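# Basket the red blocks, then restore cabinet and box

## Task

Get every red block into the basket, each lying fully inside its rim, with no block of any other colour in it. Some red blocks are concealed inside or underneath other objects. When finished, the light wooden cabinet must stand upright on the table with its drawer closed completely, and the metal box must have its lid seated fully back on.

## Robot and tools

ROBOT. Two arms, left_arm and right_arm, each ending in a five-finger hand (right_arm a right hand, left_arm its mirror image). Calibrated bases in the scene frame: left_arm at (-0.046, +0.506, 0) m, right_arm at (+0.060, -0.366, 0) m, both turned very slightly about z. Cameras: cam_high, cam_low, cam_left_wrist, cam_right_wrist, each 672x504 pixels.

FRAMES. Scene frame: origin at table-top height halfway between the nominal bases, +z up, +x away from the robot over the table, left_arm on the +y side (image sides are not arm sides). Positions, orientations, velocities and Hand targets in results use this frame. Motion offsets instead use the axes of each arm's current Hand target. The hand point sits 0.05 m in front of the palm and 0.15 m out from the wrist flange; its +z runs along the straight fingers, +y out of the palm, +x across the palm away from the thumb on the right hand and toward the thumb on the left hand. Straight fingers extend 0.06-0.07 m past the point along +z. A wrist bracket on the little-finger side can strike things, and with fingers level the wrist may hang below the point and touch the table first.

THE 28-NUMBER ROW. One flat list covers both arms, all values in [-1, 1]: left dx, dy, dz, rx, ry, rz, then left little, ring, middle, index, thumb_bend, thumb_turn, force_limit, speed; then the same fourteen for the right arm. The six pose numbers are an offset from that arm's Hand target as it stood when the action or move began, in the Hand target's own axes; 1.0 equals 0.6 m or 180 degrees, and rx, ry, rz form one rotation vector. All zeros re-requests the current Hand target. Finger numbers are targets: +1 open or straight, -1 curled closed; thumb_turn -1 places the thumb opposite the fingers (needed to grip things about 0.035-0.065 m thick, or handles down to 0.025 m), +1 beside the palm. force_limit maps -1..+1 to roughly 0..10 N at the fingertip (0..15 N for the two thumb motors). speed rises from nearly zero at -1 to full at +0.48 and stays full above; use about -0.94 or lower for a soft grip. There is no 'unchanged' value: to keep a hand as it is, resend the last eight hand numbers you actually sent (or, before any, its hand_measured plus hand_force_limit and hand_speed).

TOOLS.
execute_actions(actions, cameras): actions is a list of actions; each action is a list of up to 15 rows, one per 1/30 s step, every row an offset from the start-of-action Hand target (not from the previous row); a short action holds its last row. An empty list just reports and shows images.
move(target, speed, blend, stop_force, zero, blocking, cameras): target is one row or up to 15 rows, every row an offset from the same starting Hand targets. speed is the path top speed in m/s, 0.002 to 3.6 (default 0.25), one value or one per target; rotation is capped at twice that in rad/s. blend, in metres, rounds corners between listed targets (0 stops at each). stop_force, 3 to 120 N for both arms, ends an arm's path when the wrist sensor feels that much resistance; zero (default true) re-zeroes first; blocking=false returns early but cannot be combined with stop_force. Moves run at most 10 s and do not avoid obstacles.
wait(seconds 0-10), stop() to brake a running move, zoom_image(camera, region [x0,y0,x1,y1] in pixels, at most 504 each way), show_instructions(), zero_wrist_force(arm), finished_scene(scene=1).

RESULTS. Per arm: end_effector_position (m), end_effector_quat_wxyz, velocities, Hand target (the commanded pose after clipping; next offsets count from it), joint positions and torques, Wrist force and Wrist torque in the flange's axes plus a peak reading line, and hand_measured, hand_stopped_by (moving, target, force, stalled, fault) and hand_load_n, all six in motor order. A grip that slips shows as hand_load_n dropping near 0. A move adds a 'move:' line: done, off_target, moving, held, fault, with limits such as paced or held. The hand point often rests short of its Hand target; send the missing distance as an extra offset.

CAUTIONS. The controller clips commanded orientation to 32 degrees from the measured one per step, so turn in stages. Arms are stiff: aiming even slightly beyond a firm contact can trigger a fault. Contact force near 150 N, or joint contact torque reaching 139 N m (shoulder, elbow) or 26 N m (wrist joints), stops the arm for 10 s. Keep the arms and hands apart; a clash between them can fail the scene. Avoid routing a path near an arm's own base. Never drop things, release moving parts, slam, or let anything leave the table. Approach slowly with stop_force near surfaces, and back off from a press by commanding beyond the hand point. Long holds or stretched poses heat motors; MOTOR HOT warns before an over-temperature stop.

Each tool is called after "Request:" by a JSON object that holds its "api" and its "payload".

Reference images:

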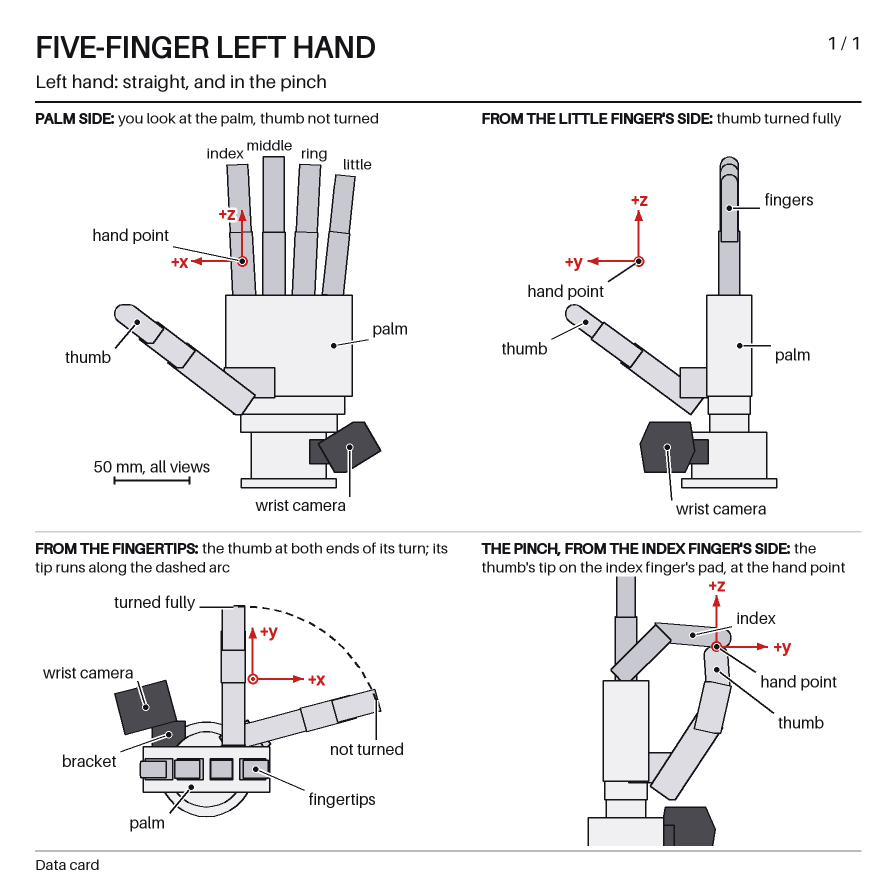

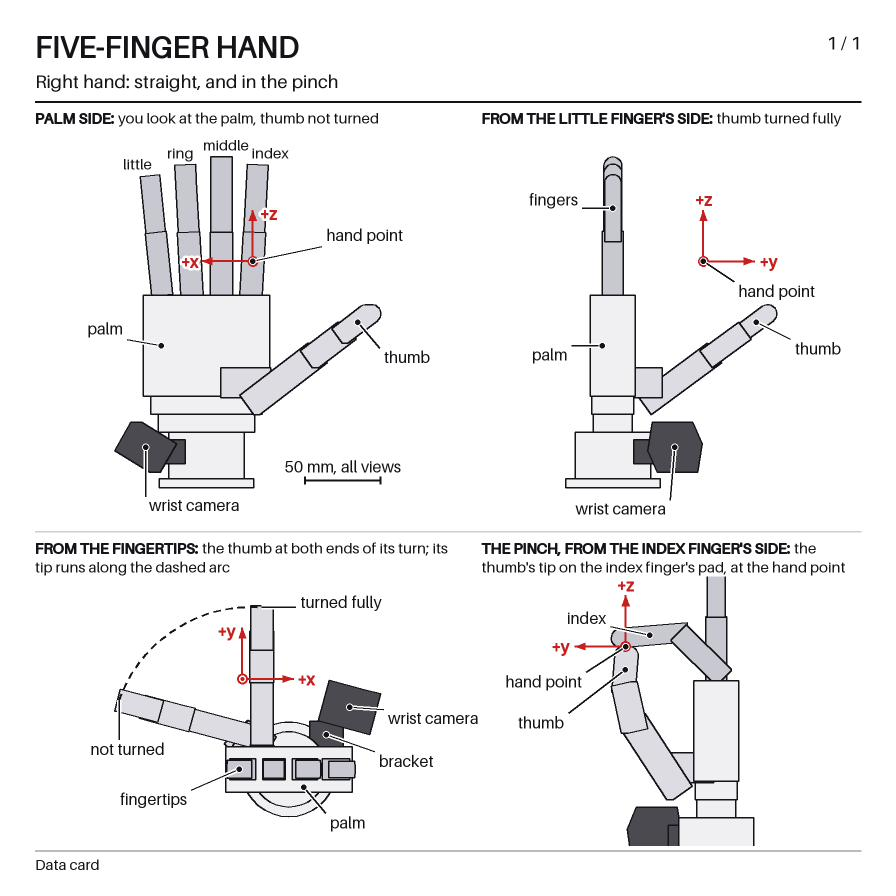

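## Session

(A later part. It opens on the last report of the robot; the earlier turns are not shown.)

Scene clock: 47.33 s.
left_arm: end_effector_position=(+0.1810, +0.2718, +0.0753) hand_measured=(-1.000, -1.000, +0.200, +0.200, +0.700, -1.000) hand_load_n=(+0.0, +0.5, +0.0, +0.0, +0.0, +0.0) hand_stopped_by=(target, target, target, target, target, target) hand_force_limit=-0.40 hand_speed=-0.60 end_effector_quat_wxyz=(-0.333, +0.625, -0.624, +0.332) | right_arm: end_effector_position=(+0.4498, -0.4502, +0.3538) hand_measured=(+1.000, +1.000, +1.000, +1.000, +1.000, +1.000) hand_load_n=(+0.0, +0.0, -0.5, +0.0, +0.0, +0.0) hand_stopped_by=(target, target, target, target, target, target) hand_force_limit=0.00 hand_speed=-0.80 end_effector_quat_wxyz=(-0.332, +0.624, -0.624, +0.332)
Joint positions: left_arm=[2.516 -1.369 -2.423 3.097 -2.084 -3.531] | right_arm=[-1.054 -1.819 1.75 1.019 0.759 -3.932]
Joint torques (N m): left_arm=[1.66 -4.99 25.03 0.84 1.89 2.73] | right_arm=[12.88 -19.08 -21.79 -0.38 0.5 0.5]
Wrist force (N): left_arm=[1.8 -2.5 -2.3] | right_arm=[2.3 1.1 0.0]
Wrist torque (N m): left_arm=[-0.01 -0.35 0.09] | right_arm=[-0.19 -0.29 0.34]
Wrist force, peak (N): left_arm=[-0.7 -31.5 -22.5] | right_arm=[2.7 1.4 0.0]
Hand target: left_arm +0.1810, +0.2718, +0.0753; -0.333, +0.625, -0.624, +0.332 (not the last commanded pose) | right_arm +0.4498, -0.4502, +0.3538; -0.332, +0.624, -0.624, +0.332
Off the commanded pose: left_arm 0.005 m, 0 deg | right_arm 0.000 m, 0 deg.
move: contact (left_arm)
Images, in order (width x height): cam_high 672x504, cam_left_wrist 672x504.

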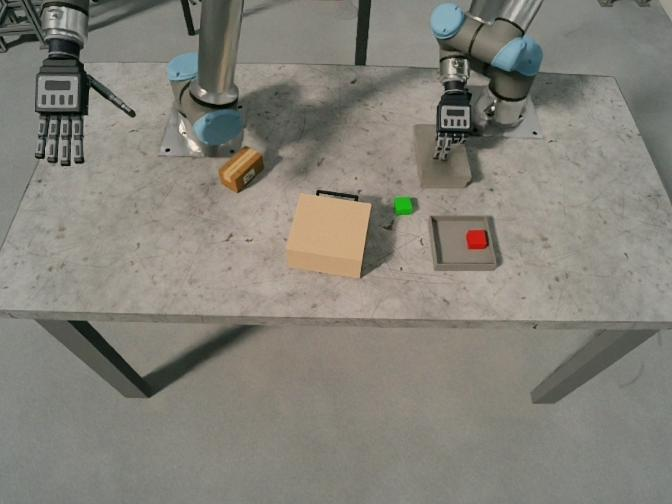

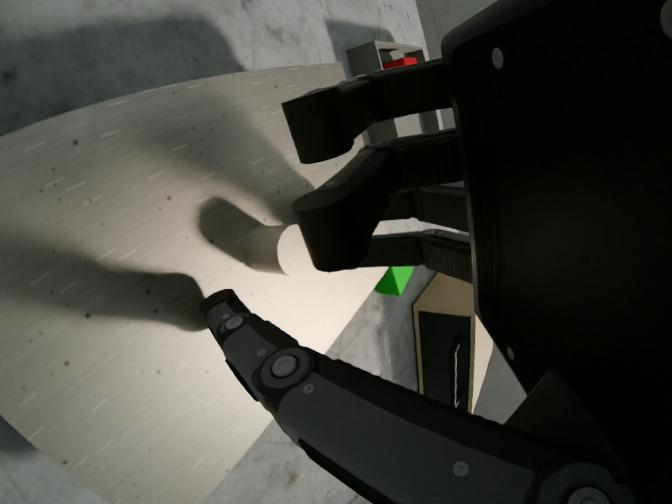

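Request:
{"api": "zoom_image", "payload": {"camera": "cam_high", "region": [420, 130, 460, 170]}}

Request:
{"api": "zoom_image", "payload": {"camera": "cam_left_wrist", "region": [180, 160, 420, 340]}}

Scaled by 12.600 from the camera's 672x504 image, which has a finer 960x720 frame.

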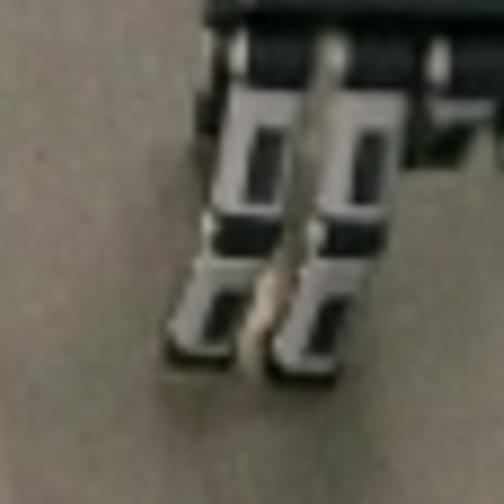

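Scaled by 2.100 from the camera's 672x504 image, which has a finer 960x720 frame.

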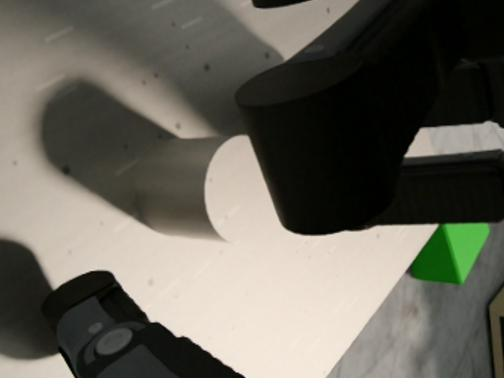

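Request:
{"api": "move", "payload": {"target": [-0.006,-0.0055,-0.0037,0,0,0,-1,-1,0.2,0.2,0.7,-1,-0.4,-0.6, 0,0,0,0,0,0,1,1,1,1,1,1,0,-0.8], "speed": 0.03}}

Request:
{"api": "move", "payload": {"target": [0,0,0,0,0,0,-1,-1,-0.5,-0.5,0.0,-1,-0.6,-0.88, 0,0,0,0,0,0,1,1,1,1,1,1,0,-0.8], "speed": 0.03, "cameras": ["cam_high","cam_left_wrist"]}}

Request:
{"api": "zoom_image", "payload": {"camera": "cam_high", "region": [400, 100, 480, 200]}}

Request:
{"api": "zoom_image", "payload": {"camera": "cam_left_wrist", "region": [120, 120, 440, 400]}}

Scene clock: 49.27 s.
left_arm: end_effector_position=(+0.1809, +0.2754, +0.0793) hand_measured=(-1.000, -1.000, +0.200, +0.200, +0.700, -1.000) hand_load_n=(+0.0, +0.5, +0.0, +0.0, +0.0, +0.0) hand_stopped_by=(target, target, target, target, target, target) hand_force_limit=-0.40 hand_speed=-0.60 end_effector_quat_wxyz=(-0.333, +0.625, -0.624, +0.332) | right_arm: end_effector_position=(+0.4498, -0.4502, +0.3538) hand_measured=(+1.000, +1.000, +1.000, +1.000, +1.000, +1.000) hand_load_n=(+0.0, +0.0, -0.5, +0.0, +0.0, +0.0) hand_stopped_by=(target, target, target, target, target, target) hand_force_limit=0.00 hand_speed=-0.80 end_effector_quat_wxyz=(-0.332, +0.624, -0.624, +0.332)
Joint positions: left_arm=[2.534 -1.345 -2.426 3.083 -2.07 -3.517] | right_arm=[-1.054 -1.819 1.75 1.019 0.759 -3.932]
Joint torques (N m): left_arm=[-7.85 -5.47 8 0.98 -1.11 -0.95] | right_arm=[13.1 -18.92 -21.53 -0.35 0.49 0.42]
Wrist force (N): left_arm=[1.3 -0.4 -1.4] | right_arm=[2.6 1.4 -0.3]
Wrist torque (N m): left_arm=[0.02 -0.32 -0.04] | right_arm=[-0.14 -0.31 0.35]
Wrist force, peak (N): left_arm=[1.7 -2.8 -2.3] | right_arm=[2.6 1.4 -0.3]
Hand target: left_arm +0.1810, +0.2754, +0.0792; -0.333, +0.625, -0.624, +0.332 | right_arm +0.4498, -0.4502, +0.3538; -0.332, +0.624, -0.624, +0.332
Off the commanded pose: left_arm 0.000 m, 0 deg | right_arm 0.000 m, 0 deg.
move: done

Scene clock: 51.63 s.
left_arm: end_effector_position=(+0.1810, +0.2754, +0.0792) hand_measured=(-1.000, -1.000, -0.132, -0.500, +0.444, -1.000) hand_load_n=(+0.5, +0.0, +3.0, +0.0, +4.0, +0.5) hand_stopped_by=(target, target, force, target, force, target) hand_force_limit=-0.60 hand_speed=-0.88 end_effector_quat_wxyz=(-0.333, +0.625, -0.624, +0.332) | right_arm: end_effector_position=(+0.4498, -0.4502, +0.3538) hand_measured=(+1.000, +1.000, +1.000, +1.000, +1.000, +1.000) hand_load_n=(+0.0, +0.0, +0.0, +0.0, +0.0, -0.5) hand_stopped_by=(target, target, target, target, target, target) hand_force_limit=0.00 hand_speed=-0.80 end_effector_quat_wxyz=(-0.332, +0.624, -0.624, +0.332)
Joint positions: left_arm=[2.534 -1.345 -2.426 3.083 -2.07 -3.517] | right_arm=[-1.054 -1.819 1.75 1.019 0.759 -3.932]
Joint torques (N m): left_arm=[-8.34 -3.59 25.01 -1.74 -2.21 -3.05] | right_arm=[12.99 -18.32 -21.45 -0.32 0.51 0.56]
Wrist force (N): left_arm=[1.6 1.1 -0.4] | right_arm=[2.2 1.5 -0.1]
Wrist torque (N m): left_arm=[0.09 -0.35 -0.03] | right_arm=[-0.14 -0.26 0.33]
Wrist force, peak (N): left_arm=[1.6 -0.3 -1.6] | right_arm=[2.6 1.5 -0.3]
Hand target: left_arm +0.1810, +0.2754, +0.0792; -0.333, +0.625, -0.624, +0.332 | right_arm +0.4498, -0.4502, +0.3538; -0.332, +0.624, -0.624, +0.332
Off the commanded pose: left_arm 0.000 m, 0 deg | right_arm 0.000 m, 0 deg.
move: done
Images, in order (width x height): cam_high 672x504, cam_left_wrist 672x504.

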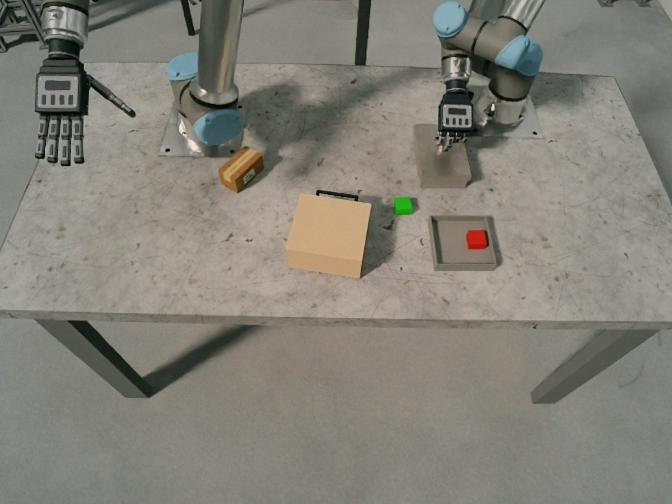

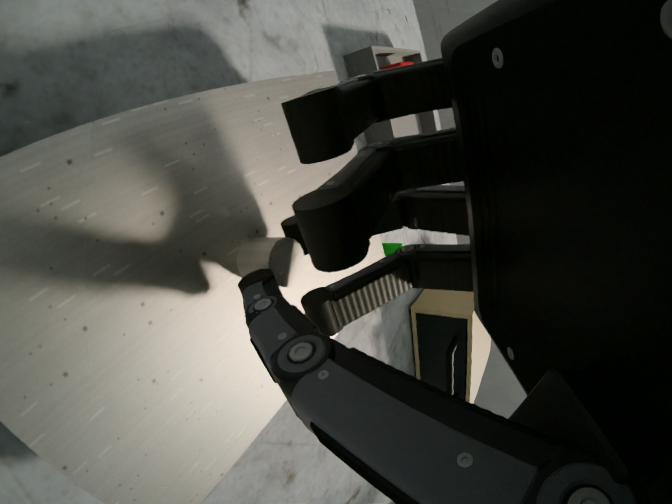

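Scaled by 5.040 from the camera's 672x504 image, which has a finer 960x720 frame.

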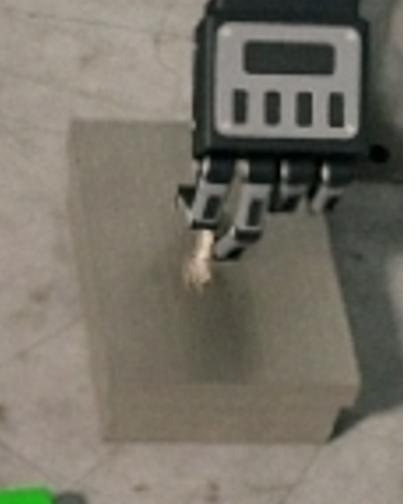

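Scaled by 1.575 from the camera's 672x504 image, which has a finer 960x720 frame.

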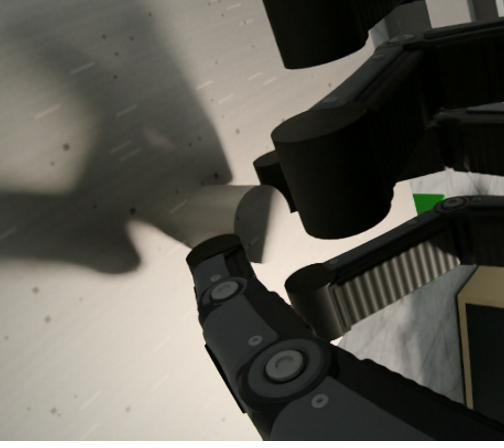

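Request:
{"api": "move", "payload": {"target": [[0,0,0,0,0,0,-1,-1,0.2,0.2,0.7,-1,-0.6,-0.6, 0,0,0,0,0,0,1,1,1,1,1,1,0,-0.8],[-0.012,0,0,0,0,0,-1,-1,0.2,0.2,0.7,-1,-0.6,-0.6, 0,0,0,0,0,0,1,1,1,1,1,1,0,-0.8]], "speed": 0.03}}

Request:
{"api": "move", "payload": {"target": [0,0,0,0,0,0,-1,-1,-0.4,-0.4,0.0,-1,-0.5,-0.88, 0,0,0,0,0,0,1,1,1,1,1,1,0,-0.8], "speed": 0.03, "cameras": ["cam_high","cam_left_wrist"]}}

Request:
{"api": "zoom_image", "payload": {"camera": "cam_high", "region": [400, 100, 480, 200]}}

Request:
{"api": "zoom_image", "payload": {"camera": "cam_left_wrist", "region": [120, 120, 440, 400]}}

Scene clock: 53.73 s.
left_arm: end_effector_position=(+0.1809, +0.2826, +0.0792) hand_measured=(-1.000, -1.000, +0.200, +0.200, +0.700, -1.000) hand_load_n=(+0.0, +0.0, +0.0, +0.0, +0.0, +0.0) hand_stopped_by=(target, target, target, target, target, target) hand_force_limit=-0.60 hand_speed=-0.60 end_effector_quat_wxyz=(-0.333, +0.624, -0.624, +0.332) | right_arm: end_effector_position=(+0.4498, -0.4502, +0.3538) hand_measured=(+1.000, +1.000, +1.000, +1.000, +1.000, +1.000) hand_load_n=(+0.0, +0.0, +0.0, +0.0, +0.0, +0.0) hand_stopped_by=(target, target, target, target, target, target) hand_force_limit=0.00 hand_speed=-0.80 end_effector_quat_wxyz=(-0.332, +0.624, -0.624, +0.332)
Joint positions: left_arm=[2.573 -1.313 -2.446 3.083 -2.04 -3.489] | right_arm=[-1.054 -1.819 1.75 1.019 0.759 -3.932]
Joint torques (N m): left_arm=[-8.23 -5.89 26.09 -1.66 -3.16 -2.73] | right_arm=[12.6 -18.67 -21.37 -0.33 0.51 0.38]
Wrist force (N): left_arm=[1.4 -0.4 -1.3] | right_arm=[2.3 1.4 -0.3]
Wrist torque (N m): left_arm=[0.01 -0.33 -0.02] | right_arm=[-0.13 -0.27 0.34]
Wrist force, peak (N): left_arm=[1.9 -0.4 -1.3] | right_arm=[2.4 1.5 -0.4]
Hand target: left_arm +0.1810, +0.2826, +0.0792; -0.333, +0.625, -0.624, +0.332 | right_arm +0.4498, -0.4502, +0.3538; -0.332, +0.624, -0.624, +0.332
Off the commanded pose: left_arm 0.000 m, 0 deg | right_arm 0.000 m, 0 deg.
move: done

Scene clock: 55.37 s.
left_arm: end_effector_position=(+0.1810, +0.2826, +0.0792) hand_measured=(-1.000, -1.000, -0.166, -0.222, +0.462, -1.000) hand_load_n=(+0.0, +0.0, +1.0, +3.0, +4.5, +0.5) hand_stopped_by=(target, target, force, force, force, target) hand_force_limit=-0.50 hand_speed=-0.88 end_effector_quat_wxyz=(-0.333, +0.625, -0.624, +0.332) | right_arm: end_effector_position=(+0.4498, -0.4502, +0.3538) hand_measured=(+1.000, +1.000, +1.000, +1.000, +1.000, +1.000) hand_load_n=(+0.0, +0.0, +0.0, +0.0, +0.0, +0.0) hand_stopped_by=(target, target, target, target, target, target) hand_force_limit=0.00 hand_speed=-0.80 end_effector_quat_wxyz=(-0.332, +0.624, -0.624, +0.332)
Joint positions: left_arm=[2.573 -1.313 -2.446 3.083 -2.04 -3.49] | right_arm=[-1.054 -1.819 1.75 1.019 0.759 -3.932]
Joint torques (N m): left_arm=[-8.15 -5.23 23.53 -2.14 -1.13 -2.83] | right_arm=[12.86 -18.41 -21.42 -0.38 0.5 0.47]
Wrist force (N): left_arm=[1.8 0.1 -0.9] | right_arm=[2.5 1.3 -0.2]
Wrist torque (N m): left_arm=[0.06 -0.32 0.00] | right_arm=[-0.15 -0.31 0.34]
Wrist force, peak (N): left_arm=[2.1 -2.9 0.7] | right_arm=[2.5 1.6 -0.2]
Hand target: left_arm +0.1810, +0.2826, +0.0792; -0.333, +0.625, -0.624, +0.332 | right_arm +0.4498, -0.4502, +0.3538; -0.332, +0.624, -0.624, +0.332
Off the commanded pose: left_arm 0.000 m, 0 deg | right_arm 0.000 m, 0 deg.
move: done
Images, in order (width x height): cam_high 672x504, cam_left_wrist 672x504.

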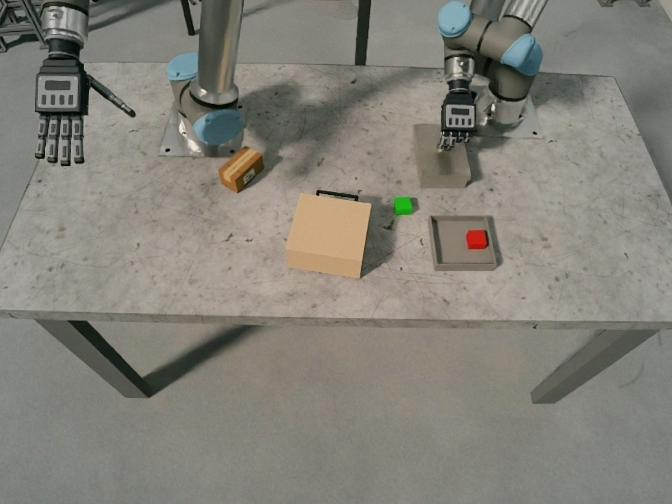

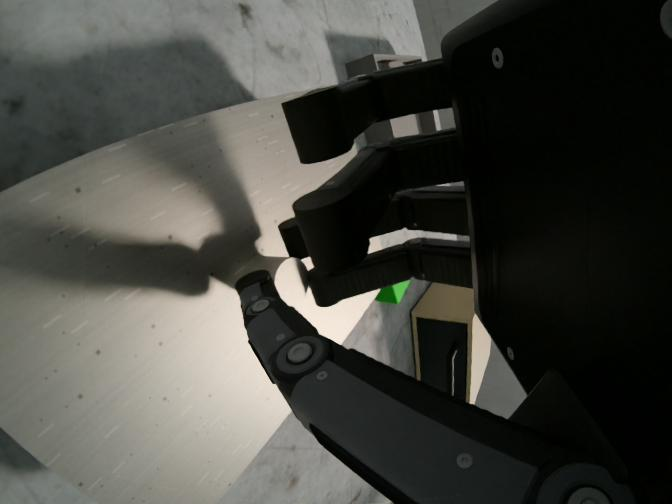

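Scaled by 5.040 from the camera's 672x504 image, which has a finer 960x720 frame.

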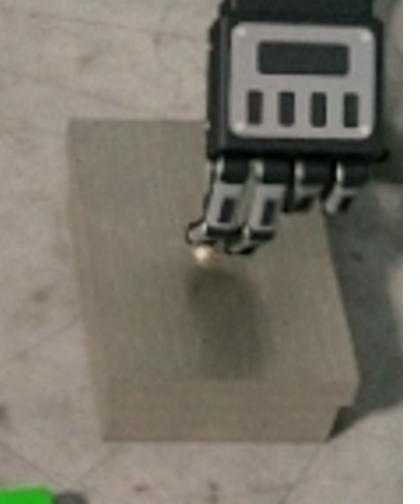

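Scaled by 1.575 from the camera's 672x504 image, which has a finer 960x720 frame.

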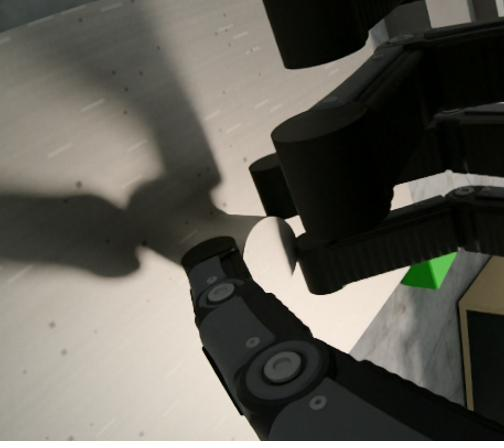

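Request:
{"api": "move", "payload": {"target": [0,0,0,0,0,0,-1,-1,-0.45,-0.45,0.05,-1,0.0,-0.85, 0,0,0,0,0,0,1,1,1,1,1,1,0,-0.8], "speed": 0.03}}

Request:
{"api": "move", "payload": {"target": [0,-0.0553,-0.0373,0,0,0,-1,-1,-0.45,-0.45,0.05,-1,0.0,-0.85, 0,0,0,0,0,0,1,1,1,1,1,1,0,-0.8], "speed": 0.05, "cameras": ["cam_high","cam_left_wrist","cam_low"]}}

Request:
{"api": "zoom_image", "payload": {"camera": "cam_high", "region": [400, 80, 500, 200]}}

Scene clock: 56.27 s.
left_arm: end_effector_position=(+0.1810, +0.2826, +0.0792) hand_measured=(-1.000, -1.000, -0.192, -0.262, +0.454, -1.000) hand_load_n=(+0.0, +0.0, +4.5, +5.5, +10.5, +1.0) hand_stopped_by=(target, target, force, force, force, target) hand_force_limit=0.00 hand_speed=-0.85 end_effector_quat_wxyz=(-0.333, +0.625, -0.624, +0.332) | right_arm: end_effector_position=(+0.4498, -0.4502, +0.3538) hand_measured=(+1.000, +1.000, +1.000, +1.000, +1.000, +1.000) hand_load_n=(+0.0, +0.0, +0.0, +0.0, +0.0, -0.5) hand_stopped_by=(target, target, target, target, target, target) hand_force_limit=0.00 hand_speed=-0.80 end_effector_quat_wxyz=(-0.332, +0.624, -0.624, +0.332)
Joint positions: left_arm=[2.573 -1.313 -2.446 3.083 -2.04 -3.49] | right_arm=[-1.054 -1.819 1.75 1.019 0.759 -3.932]
Joint torques (N m): left_arm=[-7.53 -5.67 18.22 -2.19 2.01 -2.32] | right_arm=[12.39 -18.87 -21.35 -0.31 0.4 0.47]
Wrist force (N): left_arm=[0.5 -5.1 -0.4] | right_arm=[2.3 1.4 0.0]
Wrist torque (N m): left_arm=[-0.11 -0.33 0.08] | right_arm=[-0.17 -0.28 0.35]
Wrist force, peak (N): left_arm=[0.5 -5.2 -0.3] | right_arm=[2.4 1.4 0.0]
Hand target: left_arm +0.1810, +0.2826, +0.0792; -0.333, +0.625, -0.624, +0.332 | right_arm +0.4498, -0.4502, +0.3538; -0.332, +0.624, -0.624, +0.332
Off the commanded pose: left_arm 0.000 m, 0 deg | right_arm 0.000 m, 0 deg.
move: done

Scene clock: 57.47 s.
left_arm: end_effector_position=(+0.1809, +0.2825, +0.1193) hand_measured=(-1.000, -1.000, -0.192, -0.262, +0.452, -1.000) hand_load_n=(+0.0, +0.0, +0.0, +0.0, +0.0, +0.0) hand_stopped_by=(target, target, force, force, force, target) hand_force_limit=0.00 hand_speed=-0.85 end_effector_quat_wxyz=(-0.333, +0.625, -0.623, +0.333) | right_arm: end_effector_position=(+0.4498, -0.4502, +0.3538) hand_measured=(+1.000, +1.000, +1.000, +1.000, +1.000, +1.000) hand_load_n=(+0.0, +0.0, +0.0, +0.0, +0.0, -0.5) hand_stopped_by=(target, target, target, target, target, target) hand_force_limit=0.00 hand_speed=-0.80 end_effector_quat_wxyz=(-0.332, +0.624, -0.624, +0.332)
Joint positions: left_arm=[2.573 -1.24 -2.372 2.937 -2.04 -3.49] | right_arm=[-1.054 -1.819 1.75 1.019 0.759 -3.932]
Joint torques (N m): left_arm=[-2.52 -5.95 7.6 -0.28 -2.36 -3] | right_arm=[12.87 -18.69 -21.6 -0.42 0.63 0.46]
Wrist force (N): left_arm=[1.5 -0.9 -1.3] | right_arm=[2.3 1.4 -0.2]
Wrist torque (N m): left_arm=[-0.04 -0.35 0.05] | right_arm=[-0.14 -0.28 0.34]
Wrist force, peak (N): left_arm=[0.5 -4.7 -0.6] | right_arm=[2.6 1.3 0.0]
Hand target: left_arm +0.1809, +0.2826, +0.1193; -0.333, +0.625, -0.624, +0.332 | right_arm +0.4498, -0.4502, +0.3538; -0.332, +0.624, -0.624, +0.332
Off the commanded pose: left_arm 0.000 m, 0 deg | right_arm 0.000 m, 0 deg.
move: done
Images, in order (width x height): cam_high 672x504, cam_low 672x504, cam_left_wrist 672x504.

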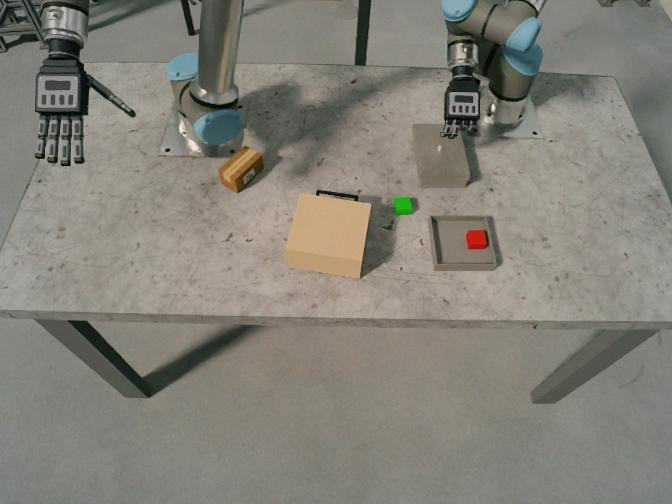

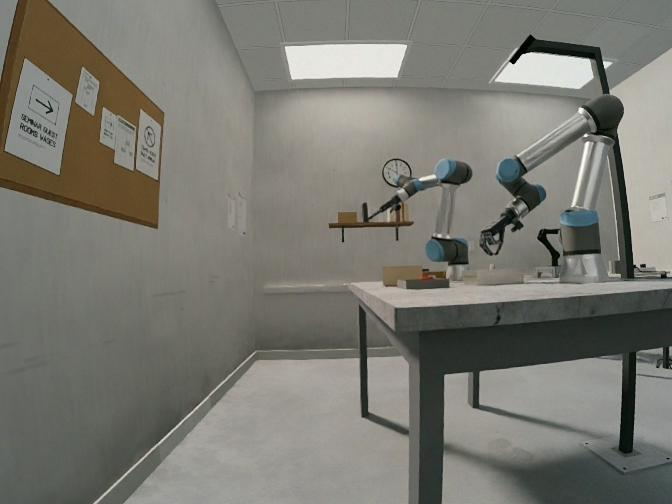

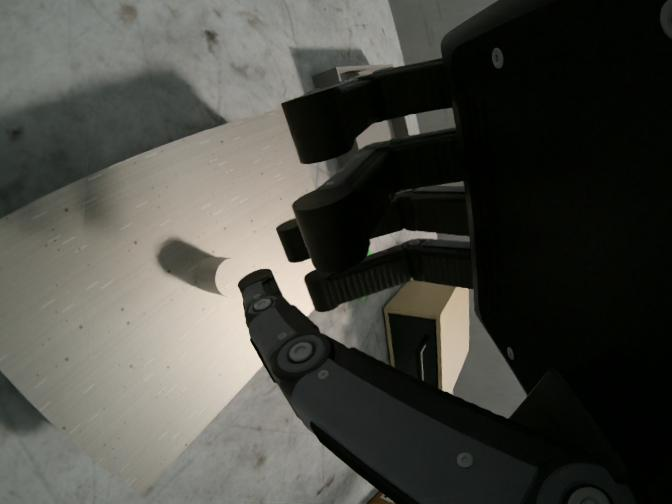

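Scaled by 4.200 from the camera's 672x504 image, which has a finer 960x720 frame.

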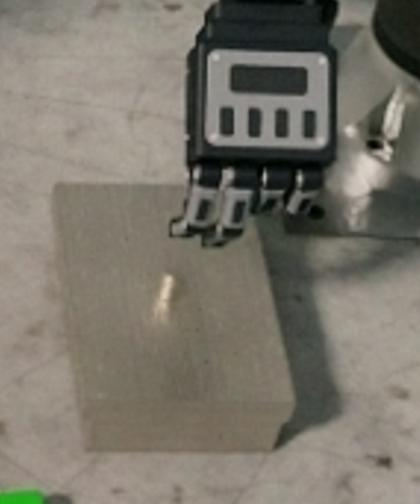

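Request:
{"api": "move", "payload": {"target": [0,0,0,0,0,0,-1,-1,0.0,0.0,0.55,-1,0.0,-0.3, 0,0,0,0,0,0,1,1,1,1,1,1,0,-0.8], "speed": 0.1}}

Request:
{"api": "move", "payload": {"target": [[0,0.047,0.0317,0,0,0,-1,-1,0,0,0.55,-1,0.0,-0.3, 0,0,0,0,0,0,1,1,1,1,1,1,0,-0.8],[0,0.0674,0.0455,0,0,0,-1,-1,0,0,0.55,-1,0.0,-0.3, 0,0,0,0,0,0,1,1,1,1,1,1,0,-0.8]], "speed": [0.1, 0.015], "stop_force": 3, "cameras": ["cam_high","cam_left_wrist"]}}

Request:
{"api": "zoom_image", "payload": {"camera": "cam_high", "region": [400, 80, 500, 200]}}

Request:
{"api": "zoom_image", "payload": {"camera": "cam_left_wrist", "region": [120, 120, 440, 400]}}

Scene clock: 58.87 s.
left_arm: end_effector_position=(+0.1809, +0.2826, +0.1193) hand_measured=(-1.000, -1.000, +0.000, +0.000, +0.550, -1.000) hand_load_n=(+0.0, +0.0, +0.0, +0.0, +0.0, +0.0) hand_stopped_by=(target, target, target, target, target, target) hand_force_limit=0.00 hand_speed=-0.30 end_effector_quat_wxyz=(-0.333, +0.625, -0.624, +0.332) | right_arm: end_effector_position=(+0.4498, -0.4502, +0.3538) hand_measured=(+1.000, +1.000, +1.000, +1.000, +1.000, +1.000) hand_load_n=(+0.0, +0.0, +0.0, +0.0, +0.0, -0.5) hand_stopped_by=(target, target, target, target, target, target) hand_force_limit=0.00 hand_speed=-0.80 end_effector_quat_wxyz=(-0.332, +0.624, -0.624, +0.332)
Joint positions: left_arm=[2.573 -1.24 -2.372 2.937 -2.04 -3.49] | right_arm=[-1.054 -1.819 1.75 1.019 0.759 -3.932]
Joint torques (N m): left_arm=[4.85 -7.2 7.47 -1.78 0.91 -2.77] | right_arm=[12.7 -18.67 -21.81 -0.32 0.5 0.55]
Wrist force (N): left_arm=[1.6 -0.7 -1.2] | right_arm=[2.5 1.0 0.0]
Wrist torque (N m): left_arm=[-0.02 -0.35 0.05] | right_arm=[-0.21 -0.32 0.34]
Wrist force, peak (N): left_arm=[1.6 -0.6 -1.5] | right_arm=[2.7 1.3 -0.1]
Hand target: left_arm +0.1809, +0.2826, +0.1193; -0.333, +0.625, -0.624, +0.332 | right_arm +0.4498, -0.4502, +0.3538; -0.332, +0.624, -0.624, +0.332
Off the commanded pose: left_arm 0.000 m, 0 deg | right_arm 0.000 m, 0 deg.
move: done

Scene clock: 61.13 s.
left_arm: end_effector_position=(+0.1810, +0.2826, +0.0741) hand_measured=(-1.000, -1.000, +0.000, +0.000, +0.550, -1.000) hand_load_n=(+0.0, +0.0, +0.0, +0.0, +0.0, +0.0) hand_stopped_by=(target, target, target, target, target, target) hand_force_limit=0.00 hand_speed=-0.30 end_effector_quat_wxyz=(-0.333, +0.625, -0.624, +0.332) | right_arm: end_effector_position=(+0.4498, -0.4502, +0.3538) hand_measured=(+1.000, +1.000, +1.000, +1.000, +1.000, +1.000) hand_load_n=(+0.0, +0.0, +0.0, +0.0, +0.0, -0.5) hand_stopped_by=(target, target, target, target, target, target) hand_force_limit=0.00 hand_speed=-0.80 end_effector_quat_wxyz=(-0.332, +0.624, -0.624, +0.332)
Joint positions: left_arm=[2.573 -1.324 -2.454 3.103 -2.04 -3.49] | right_arm=[-1.054 -1.819 1.75 1.019 0.759 -3.932]
Joint torques (N m): left_arm=[-5.28 12.56 25.27 0.84 2.28 2.09] | right_arm=[13.61 -18.78 -21.19 -0.32 0.44 0.46]
Wrist force (N): left_arm=[2.1 -2.1 -1.8] | right_arm=[2.3 1.4 0.0]
Wrist torque (N m): left_arm=[0.02 -0.32 0.07] | right_arm=[-0.16 -0.28 0.34]
Wrist force, peak (N): left_arm=[0.7 -14.4 -7.8] | right_arm=[2.6 1.6 -0.2]
Hand target: left_arm +0.1810, +0.2826, +0.0741; -0.333, +0.625, -0.624, +0.332 (not the last commanded pose) | right_arm +0.4498, -0.4502, +0.3538; -0.332, +0.624, -0.624, +0.332
Off the commanded pose: left_arm 0.004 m, 0 deg | right_arm 0.000 m, 0 deg.
move: contact (left_arm); path passed 1 of 2 targets
Images, in order (width x height): cam_high 672x504, cam_left_wrist 672x504.

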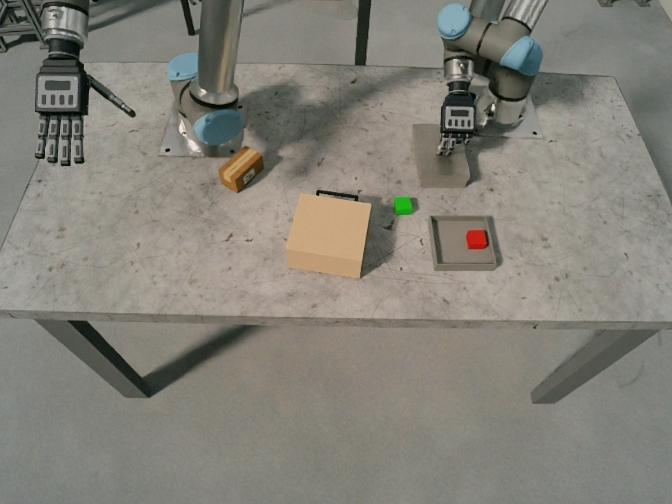

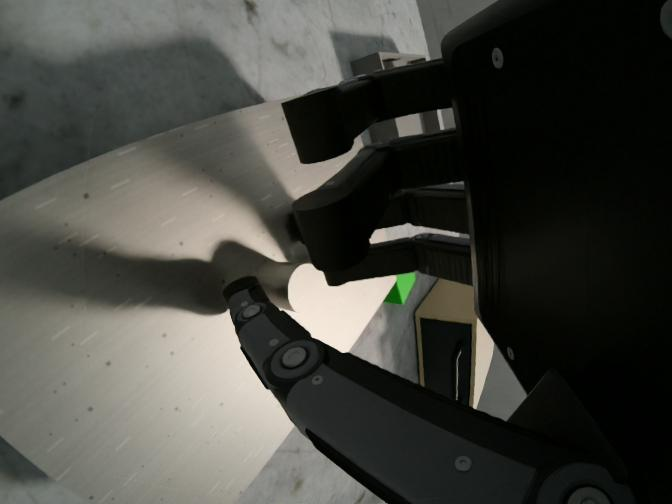

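Scaled by 4.200 from the camera's 672x504 image, which has a finer 960x720 frame.

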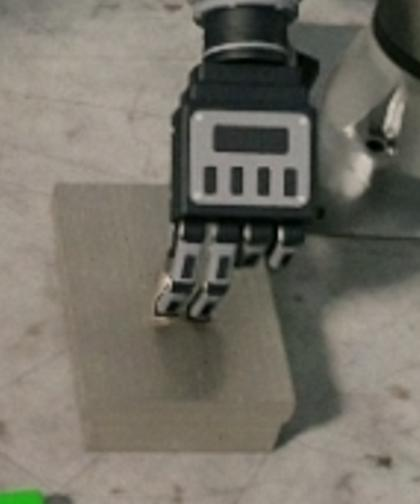

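Scaled by 1.575 from the camera's 672x504 image, which has a finer 960x720 frame.

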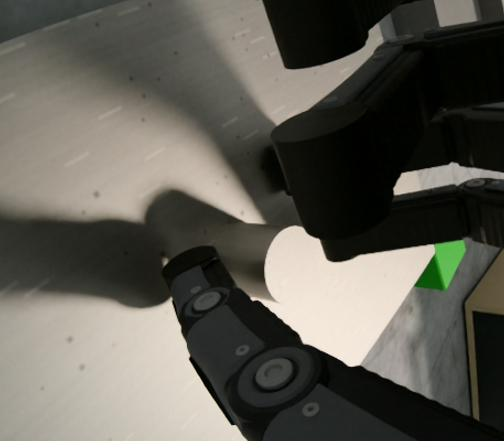

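Request:
{"api": "move", "payload": {"target": [0,0,0,0,0,0,-1,-1,-0.5,-0.5,0.05,-1,0.2,-0.85, 0,0,0,0,0,0,1,1,1,1,1,1,0,-0.8], "speed": 0.03, "cameras": ["cam_high","cam_left_wrist"]}}

Request:
{"api": "zoom_image", "payload": {"camera": "cam_high", "region": [400, 80, 500, 200]}}

Request:
{"api": "zoom_image", "payload": {"camera": "cam_left_wrist", "region": [120, 120, 440, 400]}}

Scene clock: 62.97 s.
left_arm: end_effector_position=(+0.1810, +0.2826, +0.0741) hand_measured=(-1.000, -1.000, -0.498, -0.192, +0.442, -1.000) hand_load_n=(+0.0, +0.0, +4.0, +7.0, +9.5, +1.0) hand_stopped_by=(target, target, target, force, force, target) hand_force_limit=0.20 hand_speed=-0.85 end_effector_quat_wxyz=(-0.333, +0.625, -0.624, +0.332) | right_arm: end_effector_position=(+0.4498, -0.4502, +0.3538) hand_measured=(+1.000, +1.000, +1.000, +1.000, +1.000, +1.000) hand_load_n=(+0.0, +0.0, +0.0, -0.5, +0.0, -0.5) hand_stopped_by=(target, target, target, target, target, target) hand_force_limit=0.00 hand_speed=-0.80 end_effector_quat_wxyz=(-0.332, +0.624, -0.624, +0.332)
Joint positions: left_arm=[2.573 -1.324 -2.454 3.103 -2.04 -3.49] | right_arm=[-1.054 -1.819 1.75 1.019 0.759 -3.932]
Joint torques (N m): left_arm=[-4.04 12.47 25.04 0.23 1.77 1.4] | right_arm=[12.76 -17.96 -20.95 -0.35 0.51 0.46]
Wrist force (N): left_arm=[1.4 -0.1 -0.6] | right_arm=[2.3 1.3 -0.3]
Wrist torque (N m): left_arm=[0.02 -0.33 0.02] | right_arm=[-0.15 -0.28 0.34]
Wrist force, peak (N): left_arm=[2.1 -2.5 -2.1] | right_arm=[2.7 1.6 -0.3]
Hand target: left_arm +0.1810, +0.2826, +0.0741; -0.333, +0.625, -0.624, +0.332 | right_arm +0.4498, -0.4502, +0.3538; -0.332, +0.624, -0.624, +0.332
Off the commanded pose: left_arm 0.000 m, 0 deg | right_arm 0.000 m, 0 deg.
move: done
Images, in order (width x height): cam_high 672x504, cam_left_wrist 672x504.

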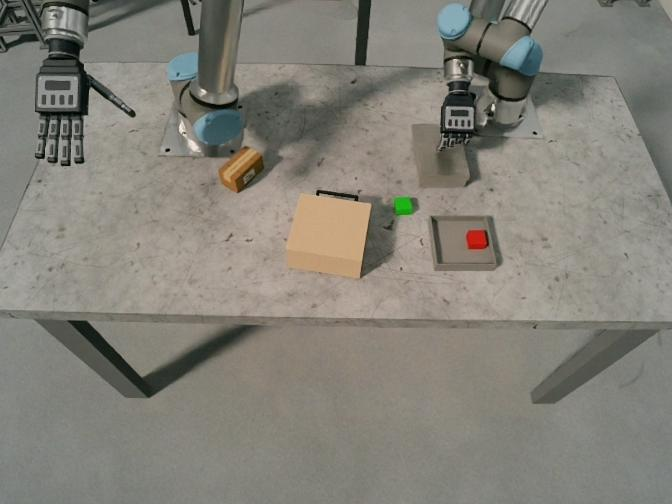

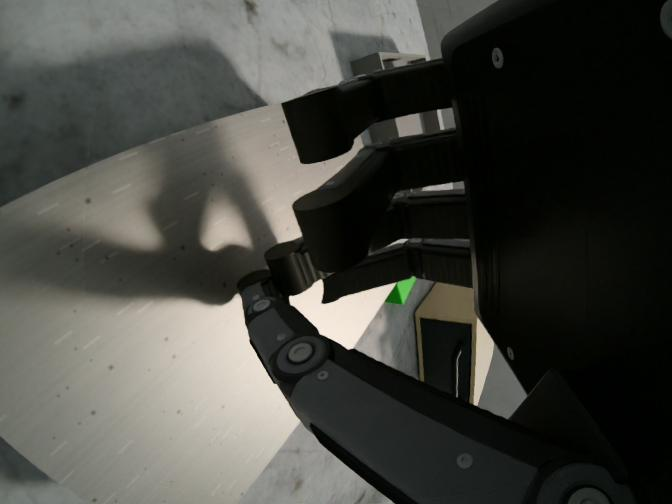

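Scaled by 4.200 from the camera's 672x504 image, which has a finer 960x720 frame.

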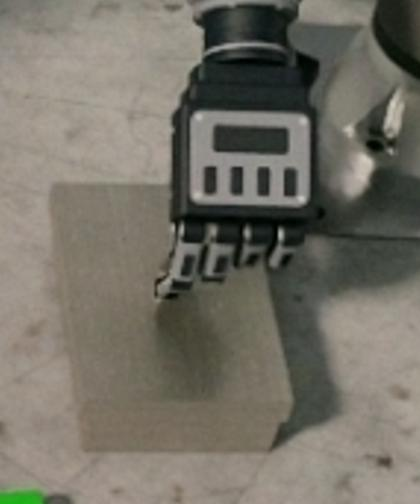

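Scaled by 1.575 from the camera's 672x504 image, which has a finer 960x720 frame.

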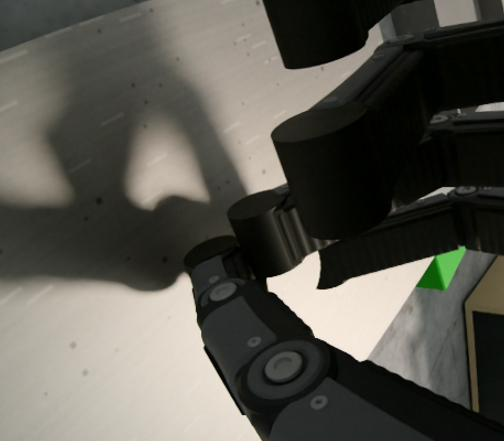

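Request:
{"api": "move", "payload": {"target": [[0,0,0,0,0,0,-1,-1,0,0,0.55,-1,0.2,-0.6, 0,0,0,0,0,0,1,1,1,1,1,1,0,-0.8],[0.010,0,0,0,0,0,-1,-1,0,0,0.55,-1,0.2,-0.6, 0,0,0,0,0,0,1,1,1,1,1,1,0,-0.8]], "speed": 0.03}}

Request:
{"api": "move", "payload": {"target": [0,0,0,0,0,0,-1,-1,-0.5,-0.5,0.05,-1,-0.2,-0.88, 0,0,0,0,0,0,1,1,1,1,1,1,0,-0.8], "speed": 0.03, "cameras": ["cam_high","cam_left_wrist"]}}

Request:
{"api": "zoom_image", "payload": {"camera": "cam_high", "region": [400, 80, 500, 200]}}

Request:
{"api": "zoom_image", "payload": {"camera": "cam_left_wrist", "region": [120, 120, 440, 400]}}

Scene clock: 66.23 s.
left_arm: end_effector_position=(+0.1811, +0.2765, +0.0742) hand_measured=(-1.000, -1.000, +0.000, +0.000, +0.550, -1.000) hand_load_n=(+0.0, +0.0, -0.5, +0.0, +0.0, +0.5) hand_stopped_by=(target, target, target, target, target, target) hand_force_limit=0.20 hand_speed=-0.60 end_effector_quat_wxyz=(-0.333, +0.625, -0.623, +0.332) | right_arm: end_effector_position=(+0.4498, -0.4502, +0.3538) hand_measured=(+1.000, +1.000, +1.000, +1.000, +1.000, +1.000) hand_load_n=(+0.0, +0.0, +0.0, +0.0, +0.0, +0.0) hand_stopped_by=(target, target, target, target, target, target) hand_force_limit=0.00 hand_speed=-0.80 end_effector_quat_wxyz=(-0.332, +0.624, -0.624, +0.332)
Joint positions: left_arm=[2.54 -1.351 -2.438 3.103 -2.066 -3.513] | right_arm=[-1.054 -1.819 1.75 1.019 0.759 -3.932]
Joint torques (N m): left_arm=[10.49 13.94 6.38 -2.28 1.89 2.18] | right_arm=[12.73 -18.07 -21.5 -0.32 0.53 0.41]
Wrist force (N): left_arm=[1.6 -0.4 -1.3] | right_arm=[2.3 1.2 0.0]
Wrist torque (N m): left_arm=[0.02 -0.35 0.14] | right_arm=[-0.19 -0.28 0.33]
Wrist force, peak (N): left_arm=[1.6 -1.6 -2.4] | right_arm=[2.6 1.4 0.1]
Hand target: left_arm +0.1810, +0.2766, +0.0741; -0.333, +0.625, -0.624, +0.332 | right_arm +0.4498, -0.4502, +0.3538; -0.332, +0.624, -0.624, +0.332
Off the commanded pose: left_arm 0.000 m, 0 deg | right_arm 0.000 m, 0 deg.
move: done

Scene clock: 67.17 s.
left_arm: end_effector_position=(+0.1810, +0.2766, +0.0741) hand_measured=(-1.000, -1.000, -0.166, -0.222, +0.458, -1.000) hand_load_n=(+0.0, +0.0, +4.0, +4.0, +7.5, +0.5) hand_stopped_by=(target, target, force, force, force, target) hand_force_limit=-0.20 hand_speed=-0.88 end_effector_quat_wxyz=(-0.333, +0.625, -0.624, +0.332) | right_arm: end_effector_position=(+0.4498, -0.4502, +0.3538) hand_measured=(+1.000, +1.000, +1.000, +1.000, +1.000, +1.000) hand_load_n=(+0.0, +0.0, +0.0, +0.0, +0.0, +0.0) hand_stopped_by=(target, target, target, target, target, target) hand_force_limit=0.00 hand_speed=-0.80 end_effector_quat_wxyz=(-0.332, +0.624, -0.624, +0.332)
Joint positions: left_arm=[2.541 -1.351 -2.438 3.103 -2.065 -3.513] | right_arm=[-1.054 -1.819 1.75 1.019 0.759 -3.932]
Joint torques (N m): left_arm=[9.08 14.35 7.43 -1.14 2.02 2.37] | right_arm=[13.44 -18.53 -21.09 -0.42 0.54 0.59]
Wrist force (N): left_arm=[1.3 1.4 0.0] | right_arm=[2.4 1.6 -0.3]
Wrist torque (N m): left_arm=[0.07 -0.31 0.07] | right_arm=[-0.11 -0.29 0.35]
Wrist force, peak (N): left_arm=[1.3 -0.4 -1.8] | right_arm=[2.5 1.5 -0.2]
Hand target: left_arm +0.1810, +0.2766, +0.0741; -0.333, +0.625, -0.624, +0.332 | right_arm +0.4498, -0.4502, +0.3538; -0.332, +0.624, -0.624, +0.332
Off the commanded pose: left_arm 0.000 m, 0 deg | right_arm 0.000 m, 0 deg.
move: done
Images, in order (width x height): cam_high 672x504, cam_left_wrist 672x504.

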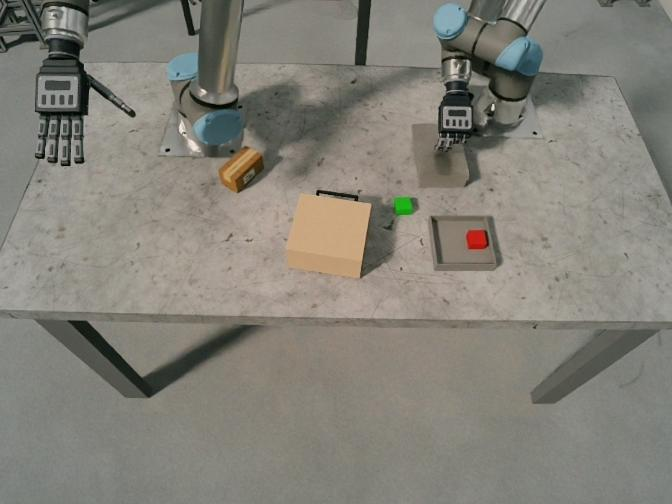

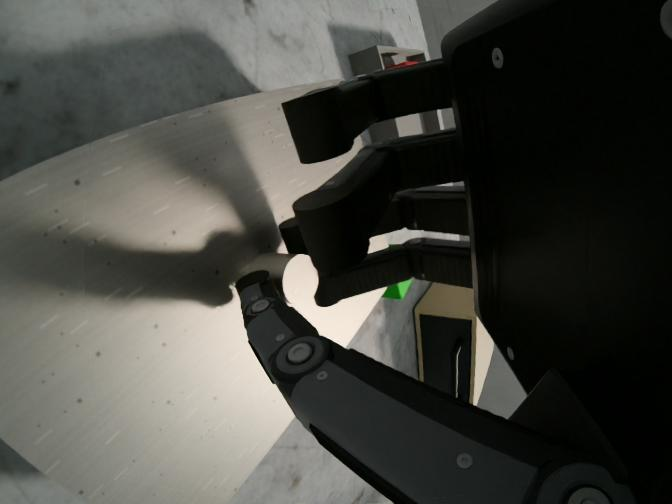

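Scaled by 4.200 from the camera's 672x504 image, which has a finer 960x720 frame.

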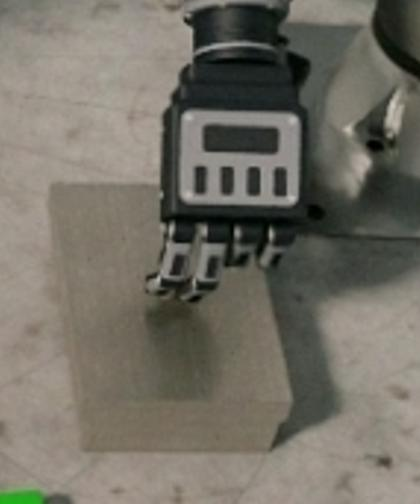

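Scaled by 1.575 from the camera's 672x504 image, which has a finer 960x720 frame.

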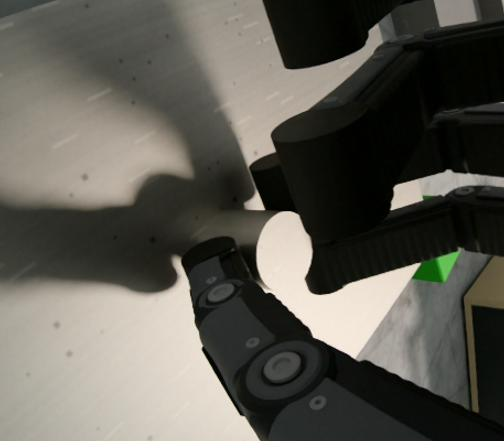

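Request:
{"api": "move", "payload": {"target": [0,0,0,0,0,0,-1,-1,-0.6,-0.6,0.0,-1,0.3,-0.85, 0,0,0,0,0,0,1,1,1,1,1,1,0,-0.8], "speed": 0.03}}

Request:
{"api": "move", "payload": {"target": [0,-0.0277,-0.0187,0,0,0,-1,-1,-0.6,-0.6,0.0,-1,0.3,-0.85, 0,0,0,0,0,0,1,1,1,1,1,1,0,-0.8], "speed": 0.03, "cameras": ["cam_high","cam_left_wrist"]}}

Request:
{"api": "zoom_image", "payload": {"camera": "cam_high", "region": [400, 80, 500, 200]}}

Scene clock: 67.93 s.
left_arm: end_effector_position=(+0.1810, +0.2766, +0.0741) hand_measured=(-1.000, -1.000, -0.176, -0.232, +0.456, -1.000) hand_load_n=(+0.0, +0.0, +6.5, +6.5, +10.5, +0.5) hand_stopped_by=(target, target, force, force, force, target) hand_force_limit=0.30 hand_speed=-0.85 end_effector_quat_wxyz=(-0.333, +0.625, -0.624, +0.332) | right_arm: end_effector_position=(+0.4498, -0.4502, +0.3538) hand_measured=(+1.000, +1.000, +1.000, +1.000, +1.000, +1.000) hand_load_n=(+0.0, +0.0, +0.0, +0.0, +0.0, +0.0) hand_stopped_by=(target, target, target, target, target, target) hand_force_limit=0.00 hand_speed=-0.80 end_effector_quat_wxyz=(-0.332, +0.624, -0.624, +0.332)
Joint positions: left_arm=[2.541 -1.351 -2.438 3.103 -2.065 -3.513] | right_arm=[-1.054 -1.819 1.75 1.019 0.759 -3.932]
Joint torques (N m): left_arm=[8.57 14.25 12.02 0.68 1.51 1.8] | right_arm=[13.06 -18.91 -21.32 -0.43 0.54 0.44]
Wrist force (N): left_arm=[1.5 1.6 -0.2] | right_arm=[2.5 1.4 -0.1]
Wrist torque (N m): left_arm=[0.09 -0.32 0.08] | right_arm=[-0.14 -0.30 0.35]
Wrist force, peak (N): left_arm=[1.6 1.6 -0.2] | right_arm=[2.7 1.2 -0.1]
Hand target: left_arm +0.1810, +0.2766, +0.0741; -0.333, +0.625, -0.624, +0.332 | right_arm +0.4498, -0.4502, +0.3538; -0.332, +0.624, -0.624, +0.332
Off the commanded pose: left_arm 0.000 m, 0 deg | right_arm 0.000 m, 0 deg.
move: done

Scene clock: 68.90 s.
left_arm: end_effector_position=(+0.1810, +0.2765, +0.0943) hand_measured=(-1.000, -1.000, -0.176, -0.232, +0.456, -1.000) hand_load_n=(+0.0, +0.0, +6.0, +5.0, +11.5, +0.5) hand_stopped_by=(target, target, force, force, force, target) hand_force_limit=0.30 hand_speed=-0.85 end_effector_quat_wxyz=(-0.333, +0.625, -0.623, +0.333) | right_arm: end_effector_position=(+0.4498, -0.4502, +0.3538) hand_measured=(+1.000, +1.000, +1.000, +1.000, +1.000, +1.000) hand_load_n=(+0.5, +0.0, +0.0, +0.0, +0.0, -0.5) hand_stopped_by=(target, target, target, target, target, target) hand_force_limit=0.00 hand_speed=-0.80 end_effector_quat_wxyz=(-0.332, +0.624, -0.624, +0.332)
Joint positions: left_arm=[2.54 -1.31 -2.404 3.027 -2.065 -3.513] | right_arm=[-1.054 -1.819 1.75 1.019 0.759 -3.932]
Joint torques (N m): left_arm=[-5.87 -5.95 6 1.59 -3.23 -2.53] | right_arm=[12.81 -18.88 -21.07 -0.33 0.54 0.37]
Wrist force (N): left_arm=[1.5 1.6 -0.2] | right_arm=[2.4 1.5 -0.1]
Wrist torque (N m): left_arm=[0.08 -0.35 0.06] | right_arm=[-0.15 -0.30 0.35]
Wrist force, peak (N): left_arm=[1.5 2.0 0.7] | right_arm=[2.5 1.3 -0.2]
Hand target: left_arm +0.1809, +0.2766, +0.0942; -0.333, +0.625, -0.624, +0.332 | right_arm +0.4498, -0.4502, +0.3538; -0.332, +0.624, -0.624, +0.332
Off the commanded pose: left_arm 0.000 m, 0 deg | right_arm 0.000 m, 0 deg.
move: done
Images, in order (width x height): cam_high 672x504, cam_left_wrist 672x504.

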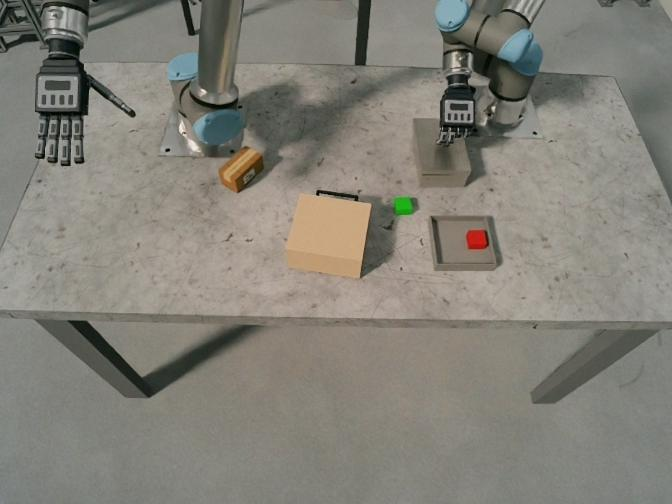

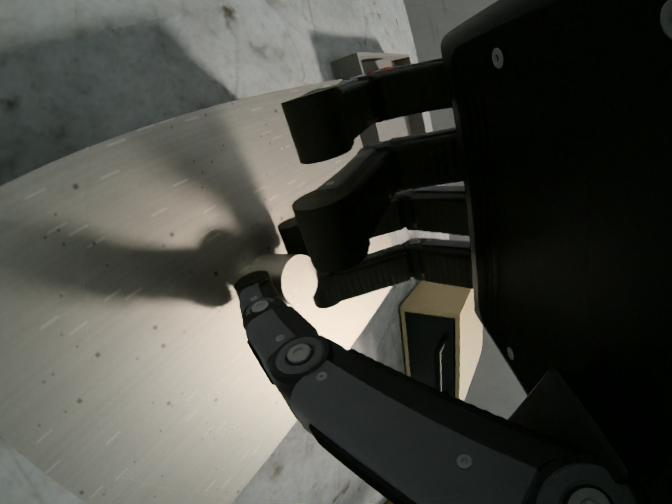

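Scaled by 4.200 from the camera's 672x504 image, which has a finer 960x720 frame.

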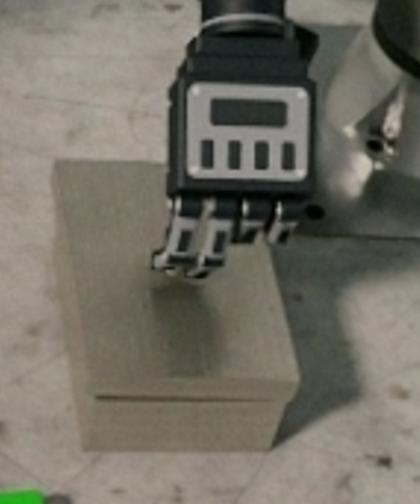

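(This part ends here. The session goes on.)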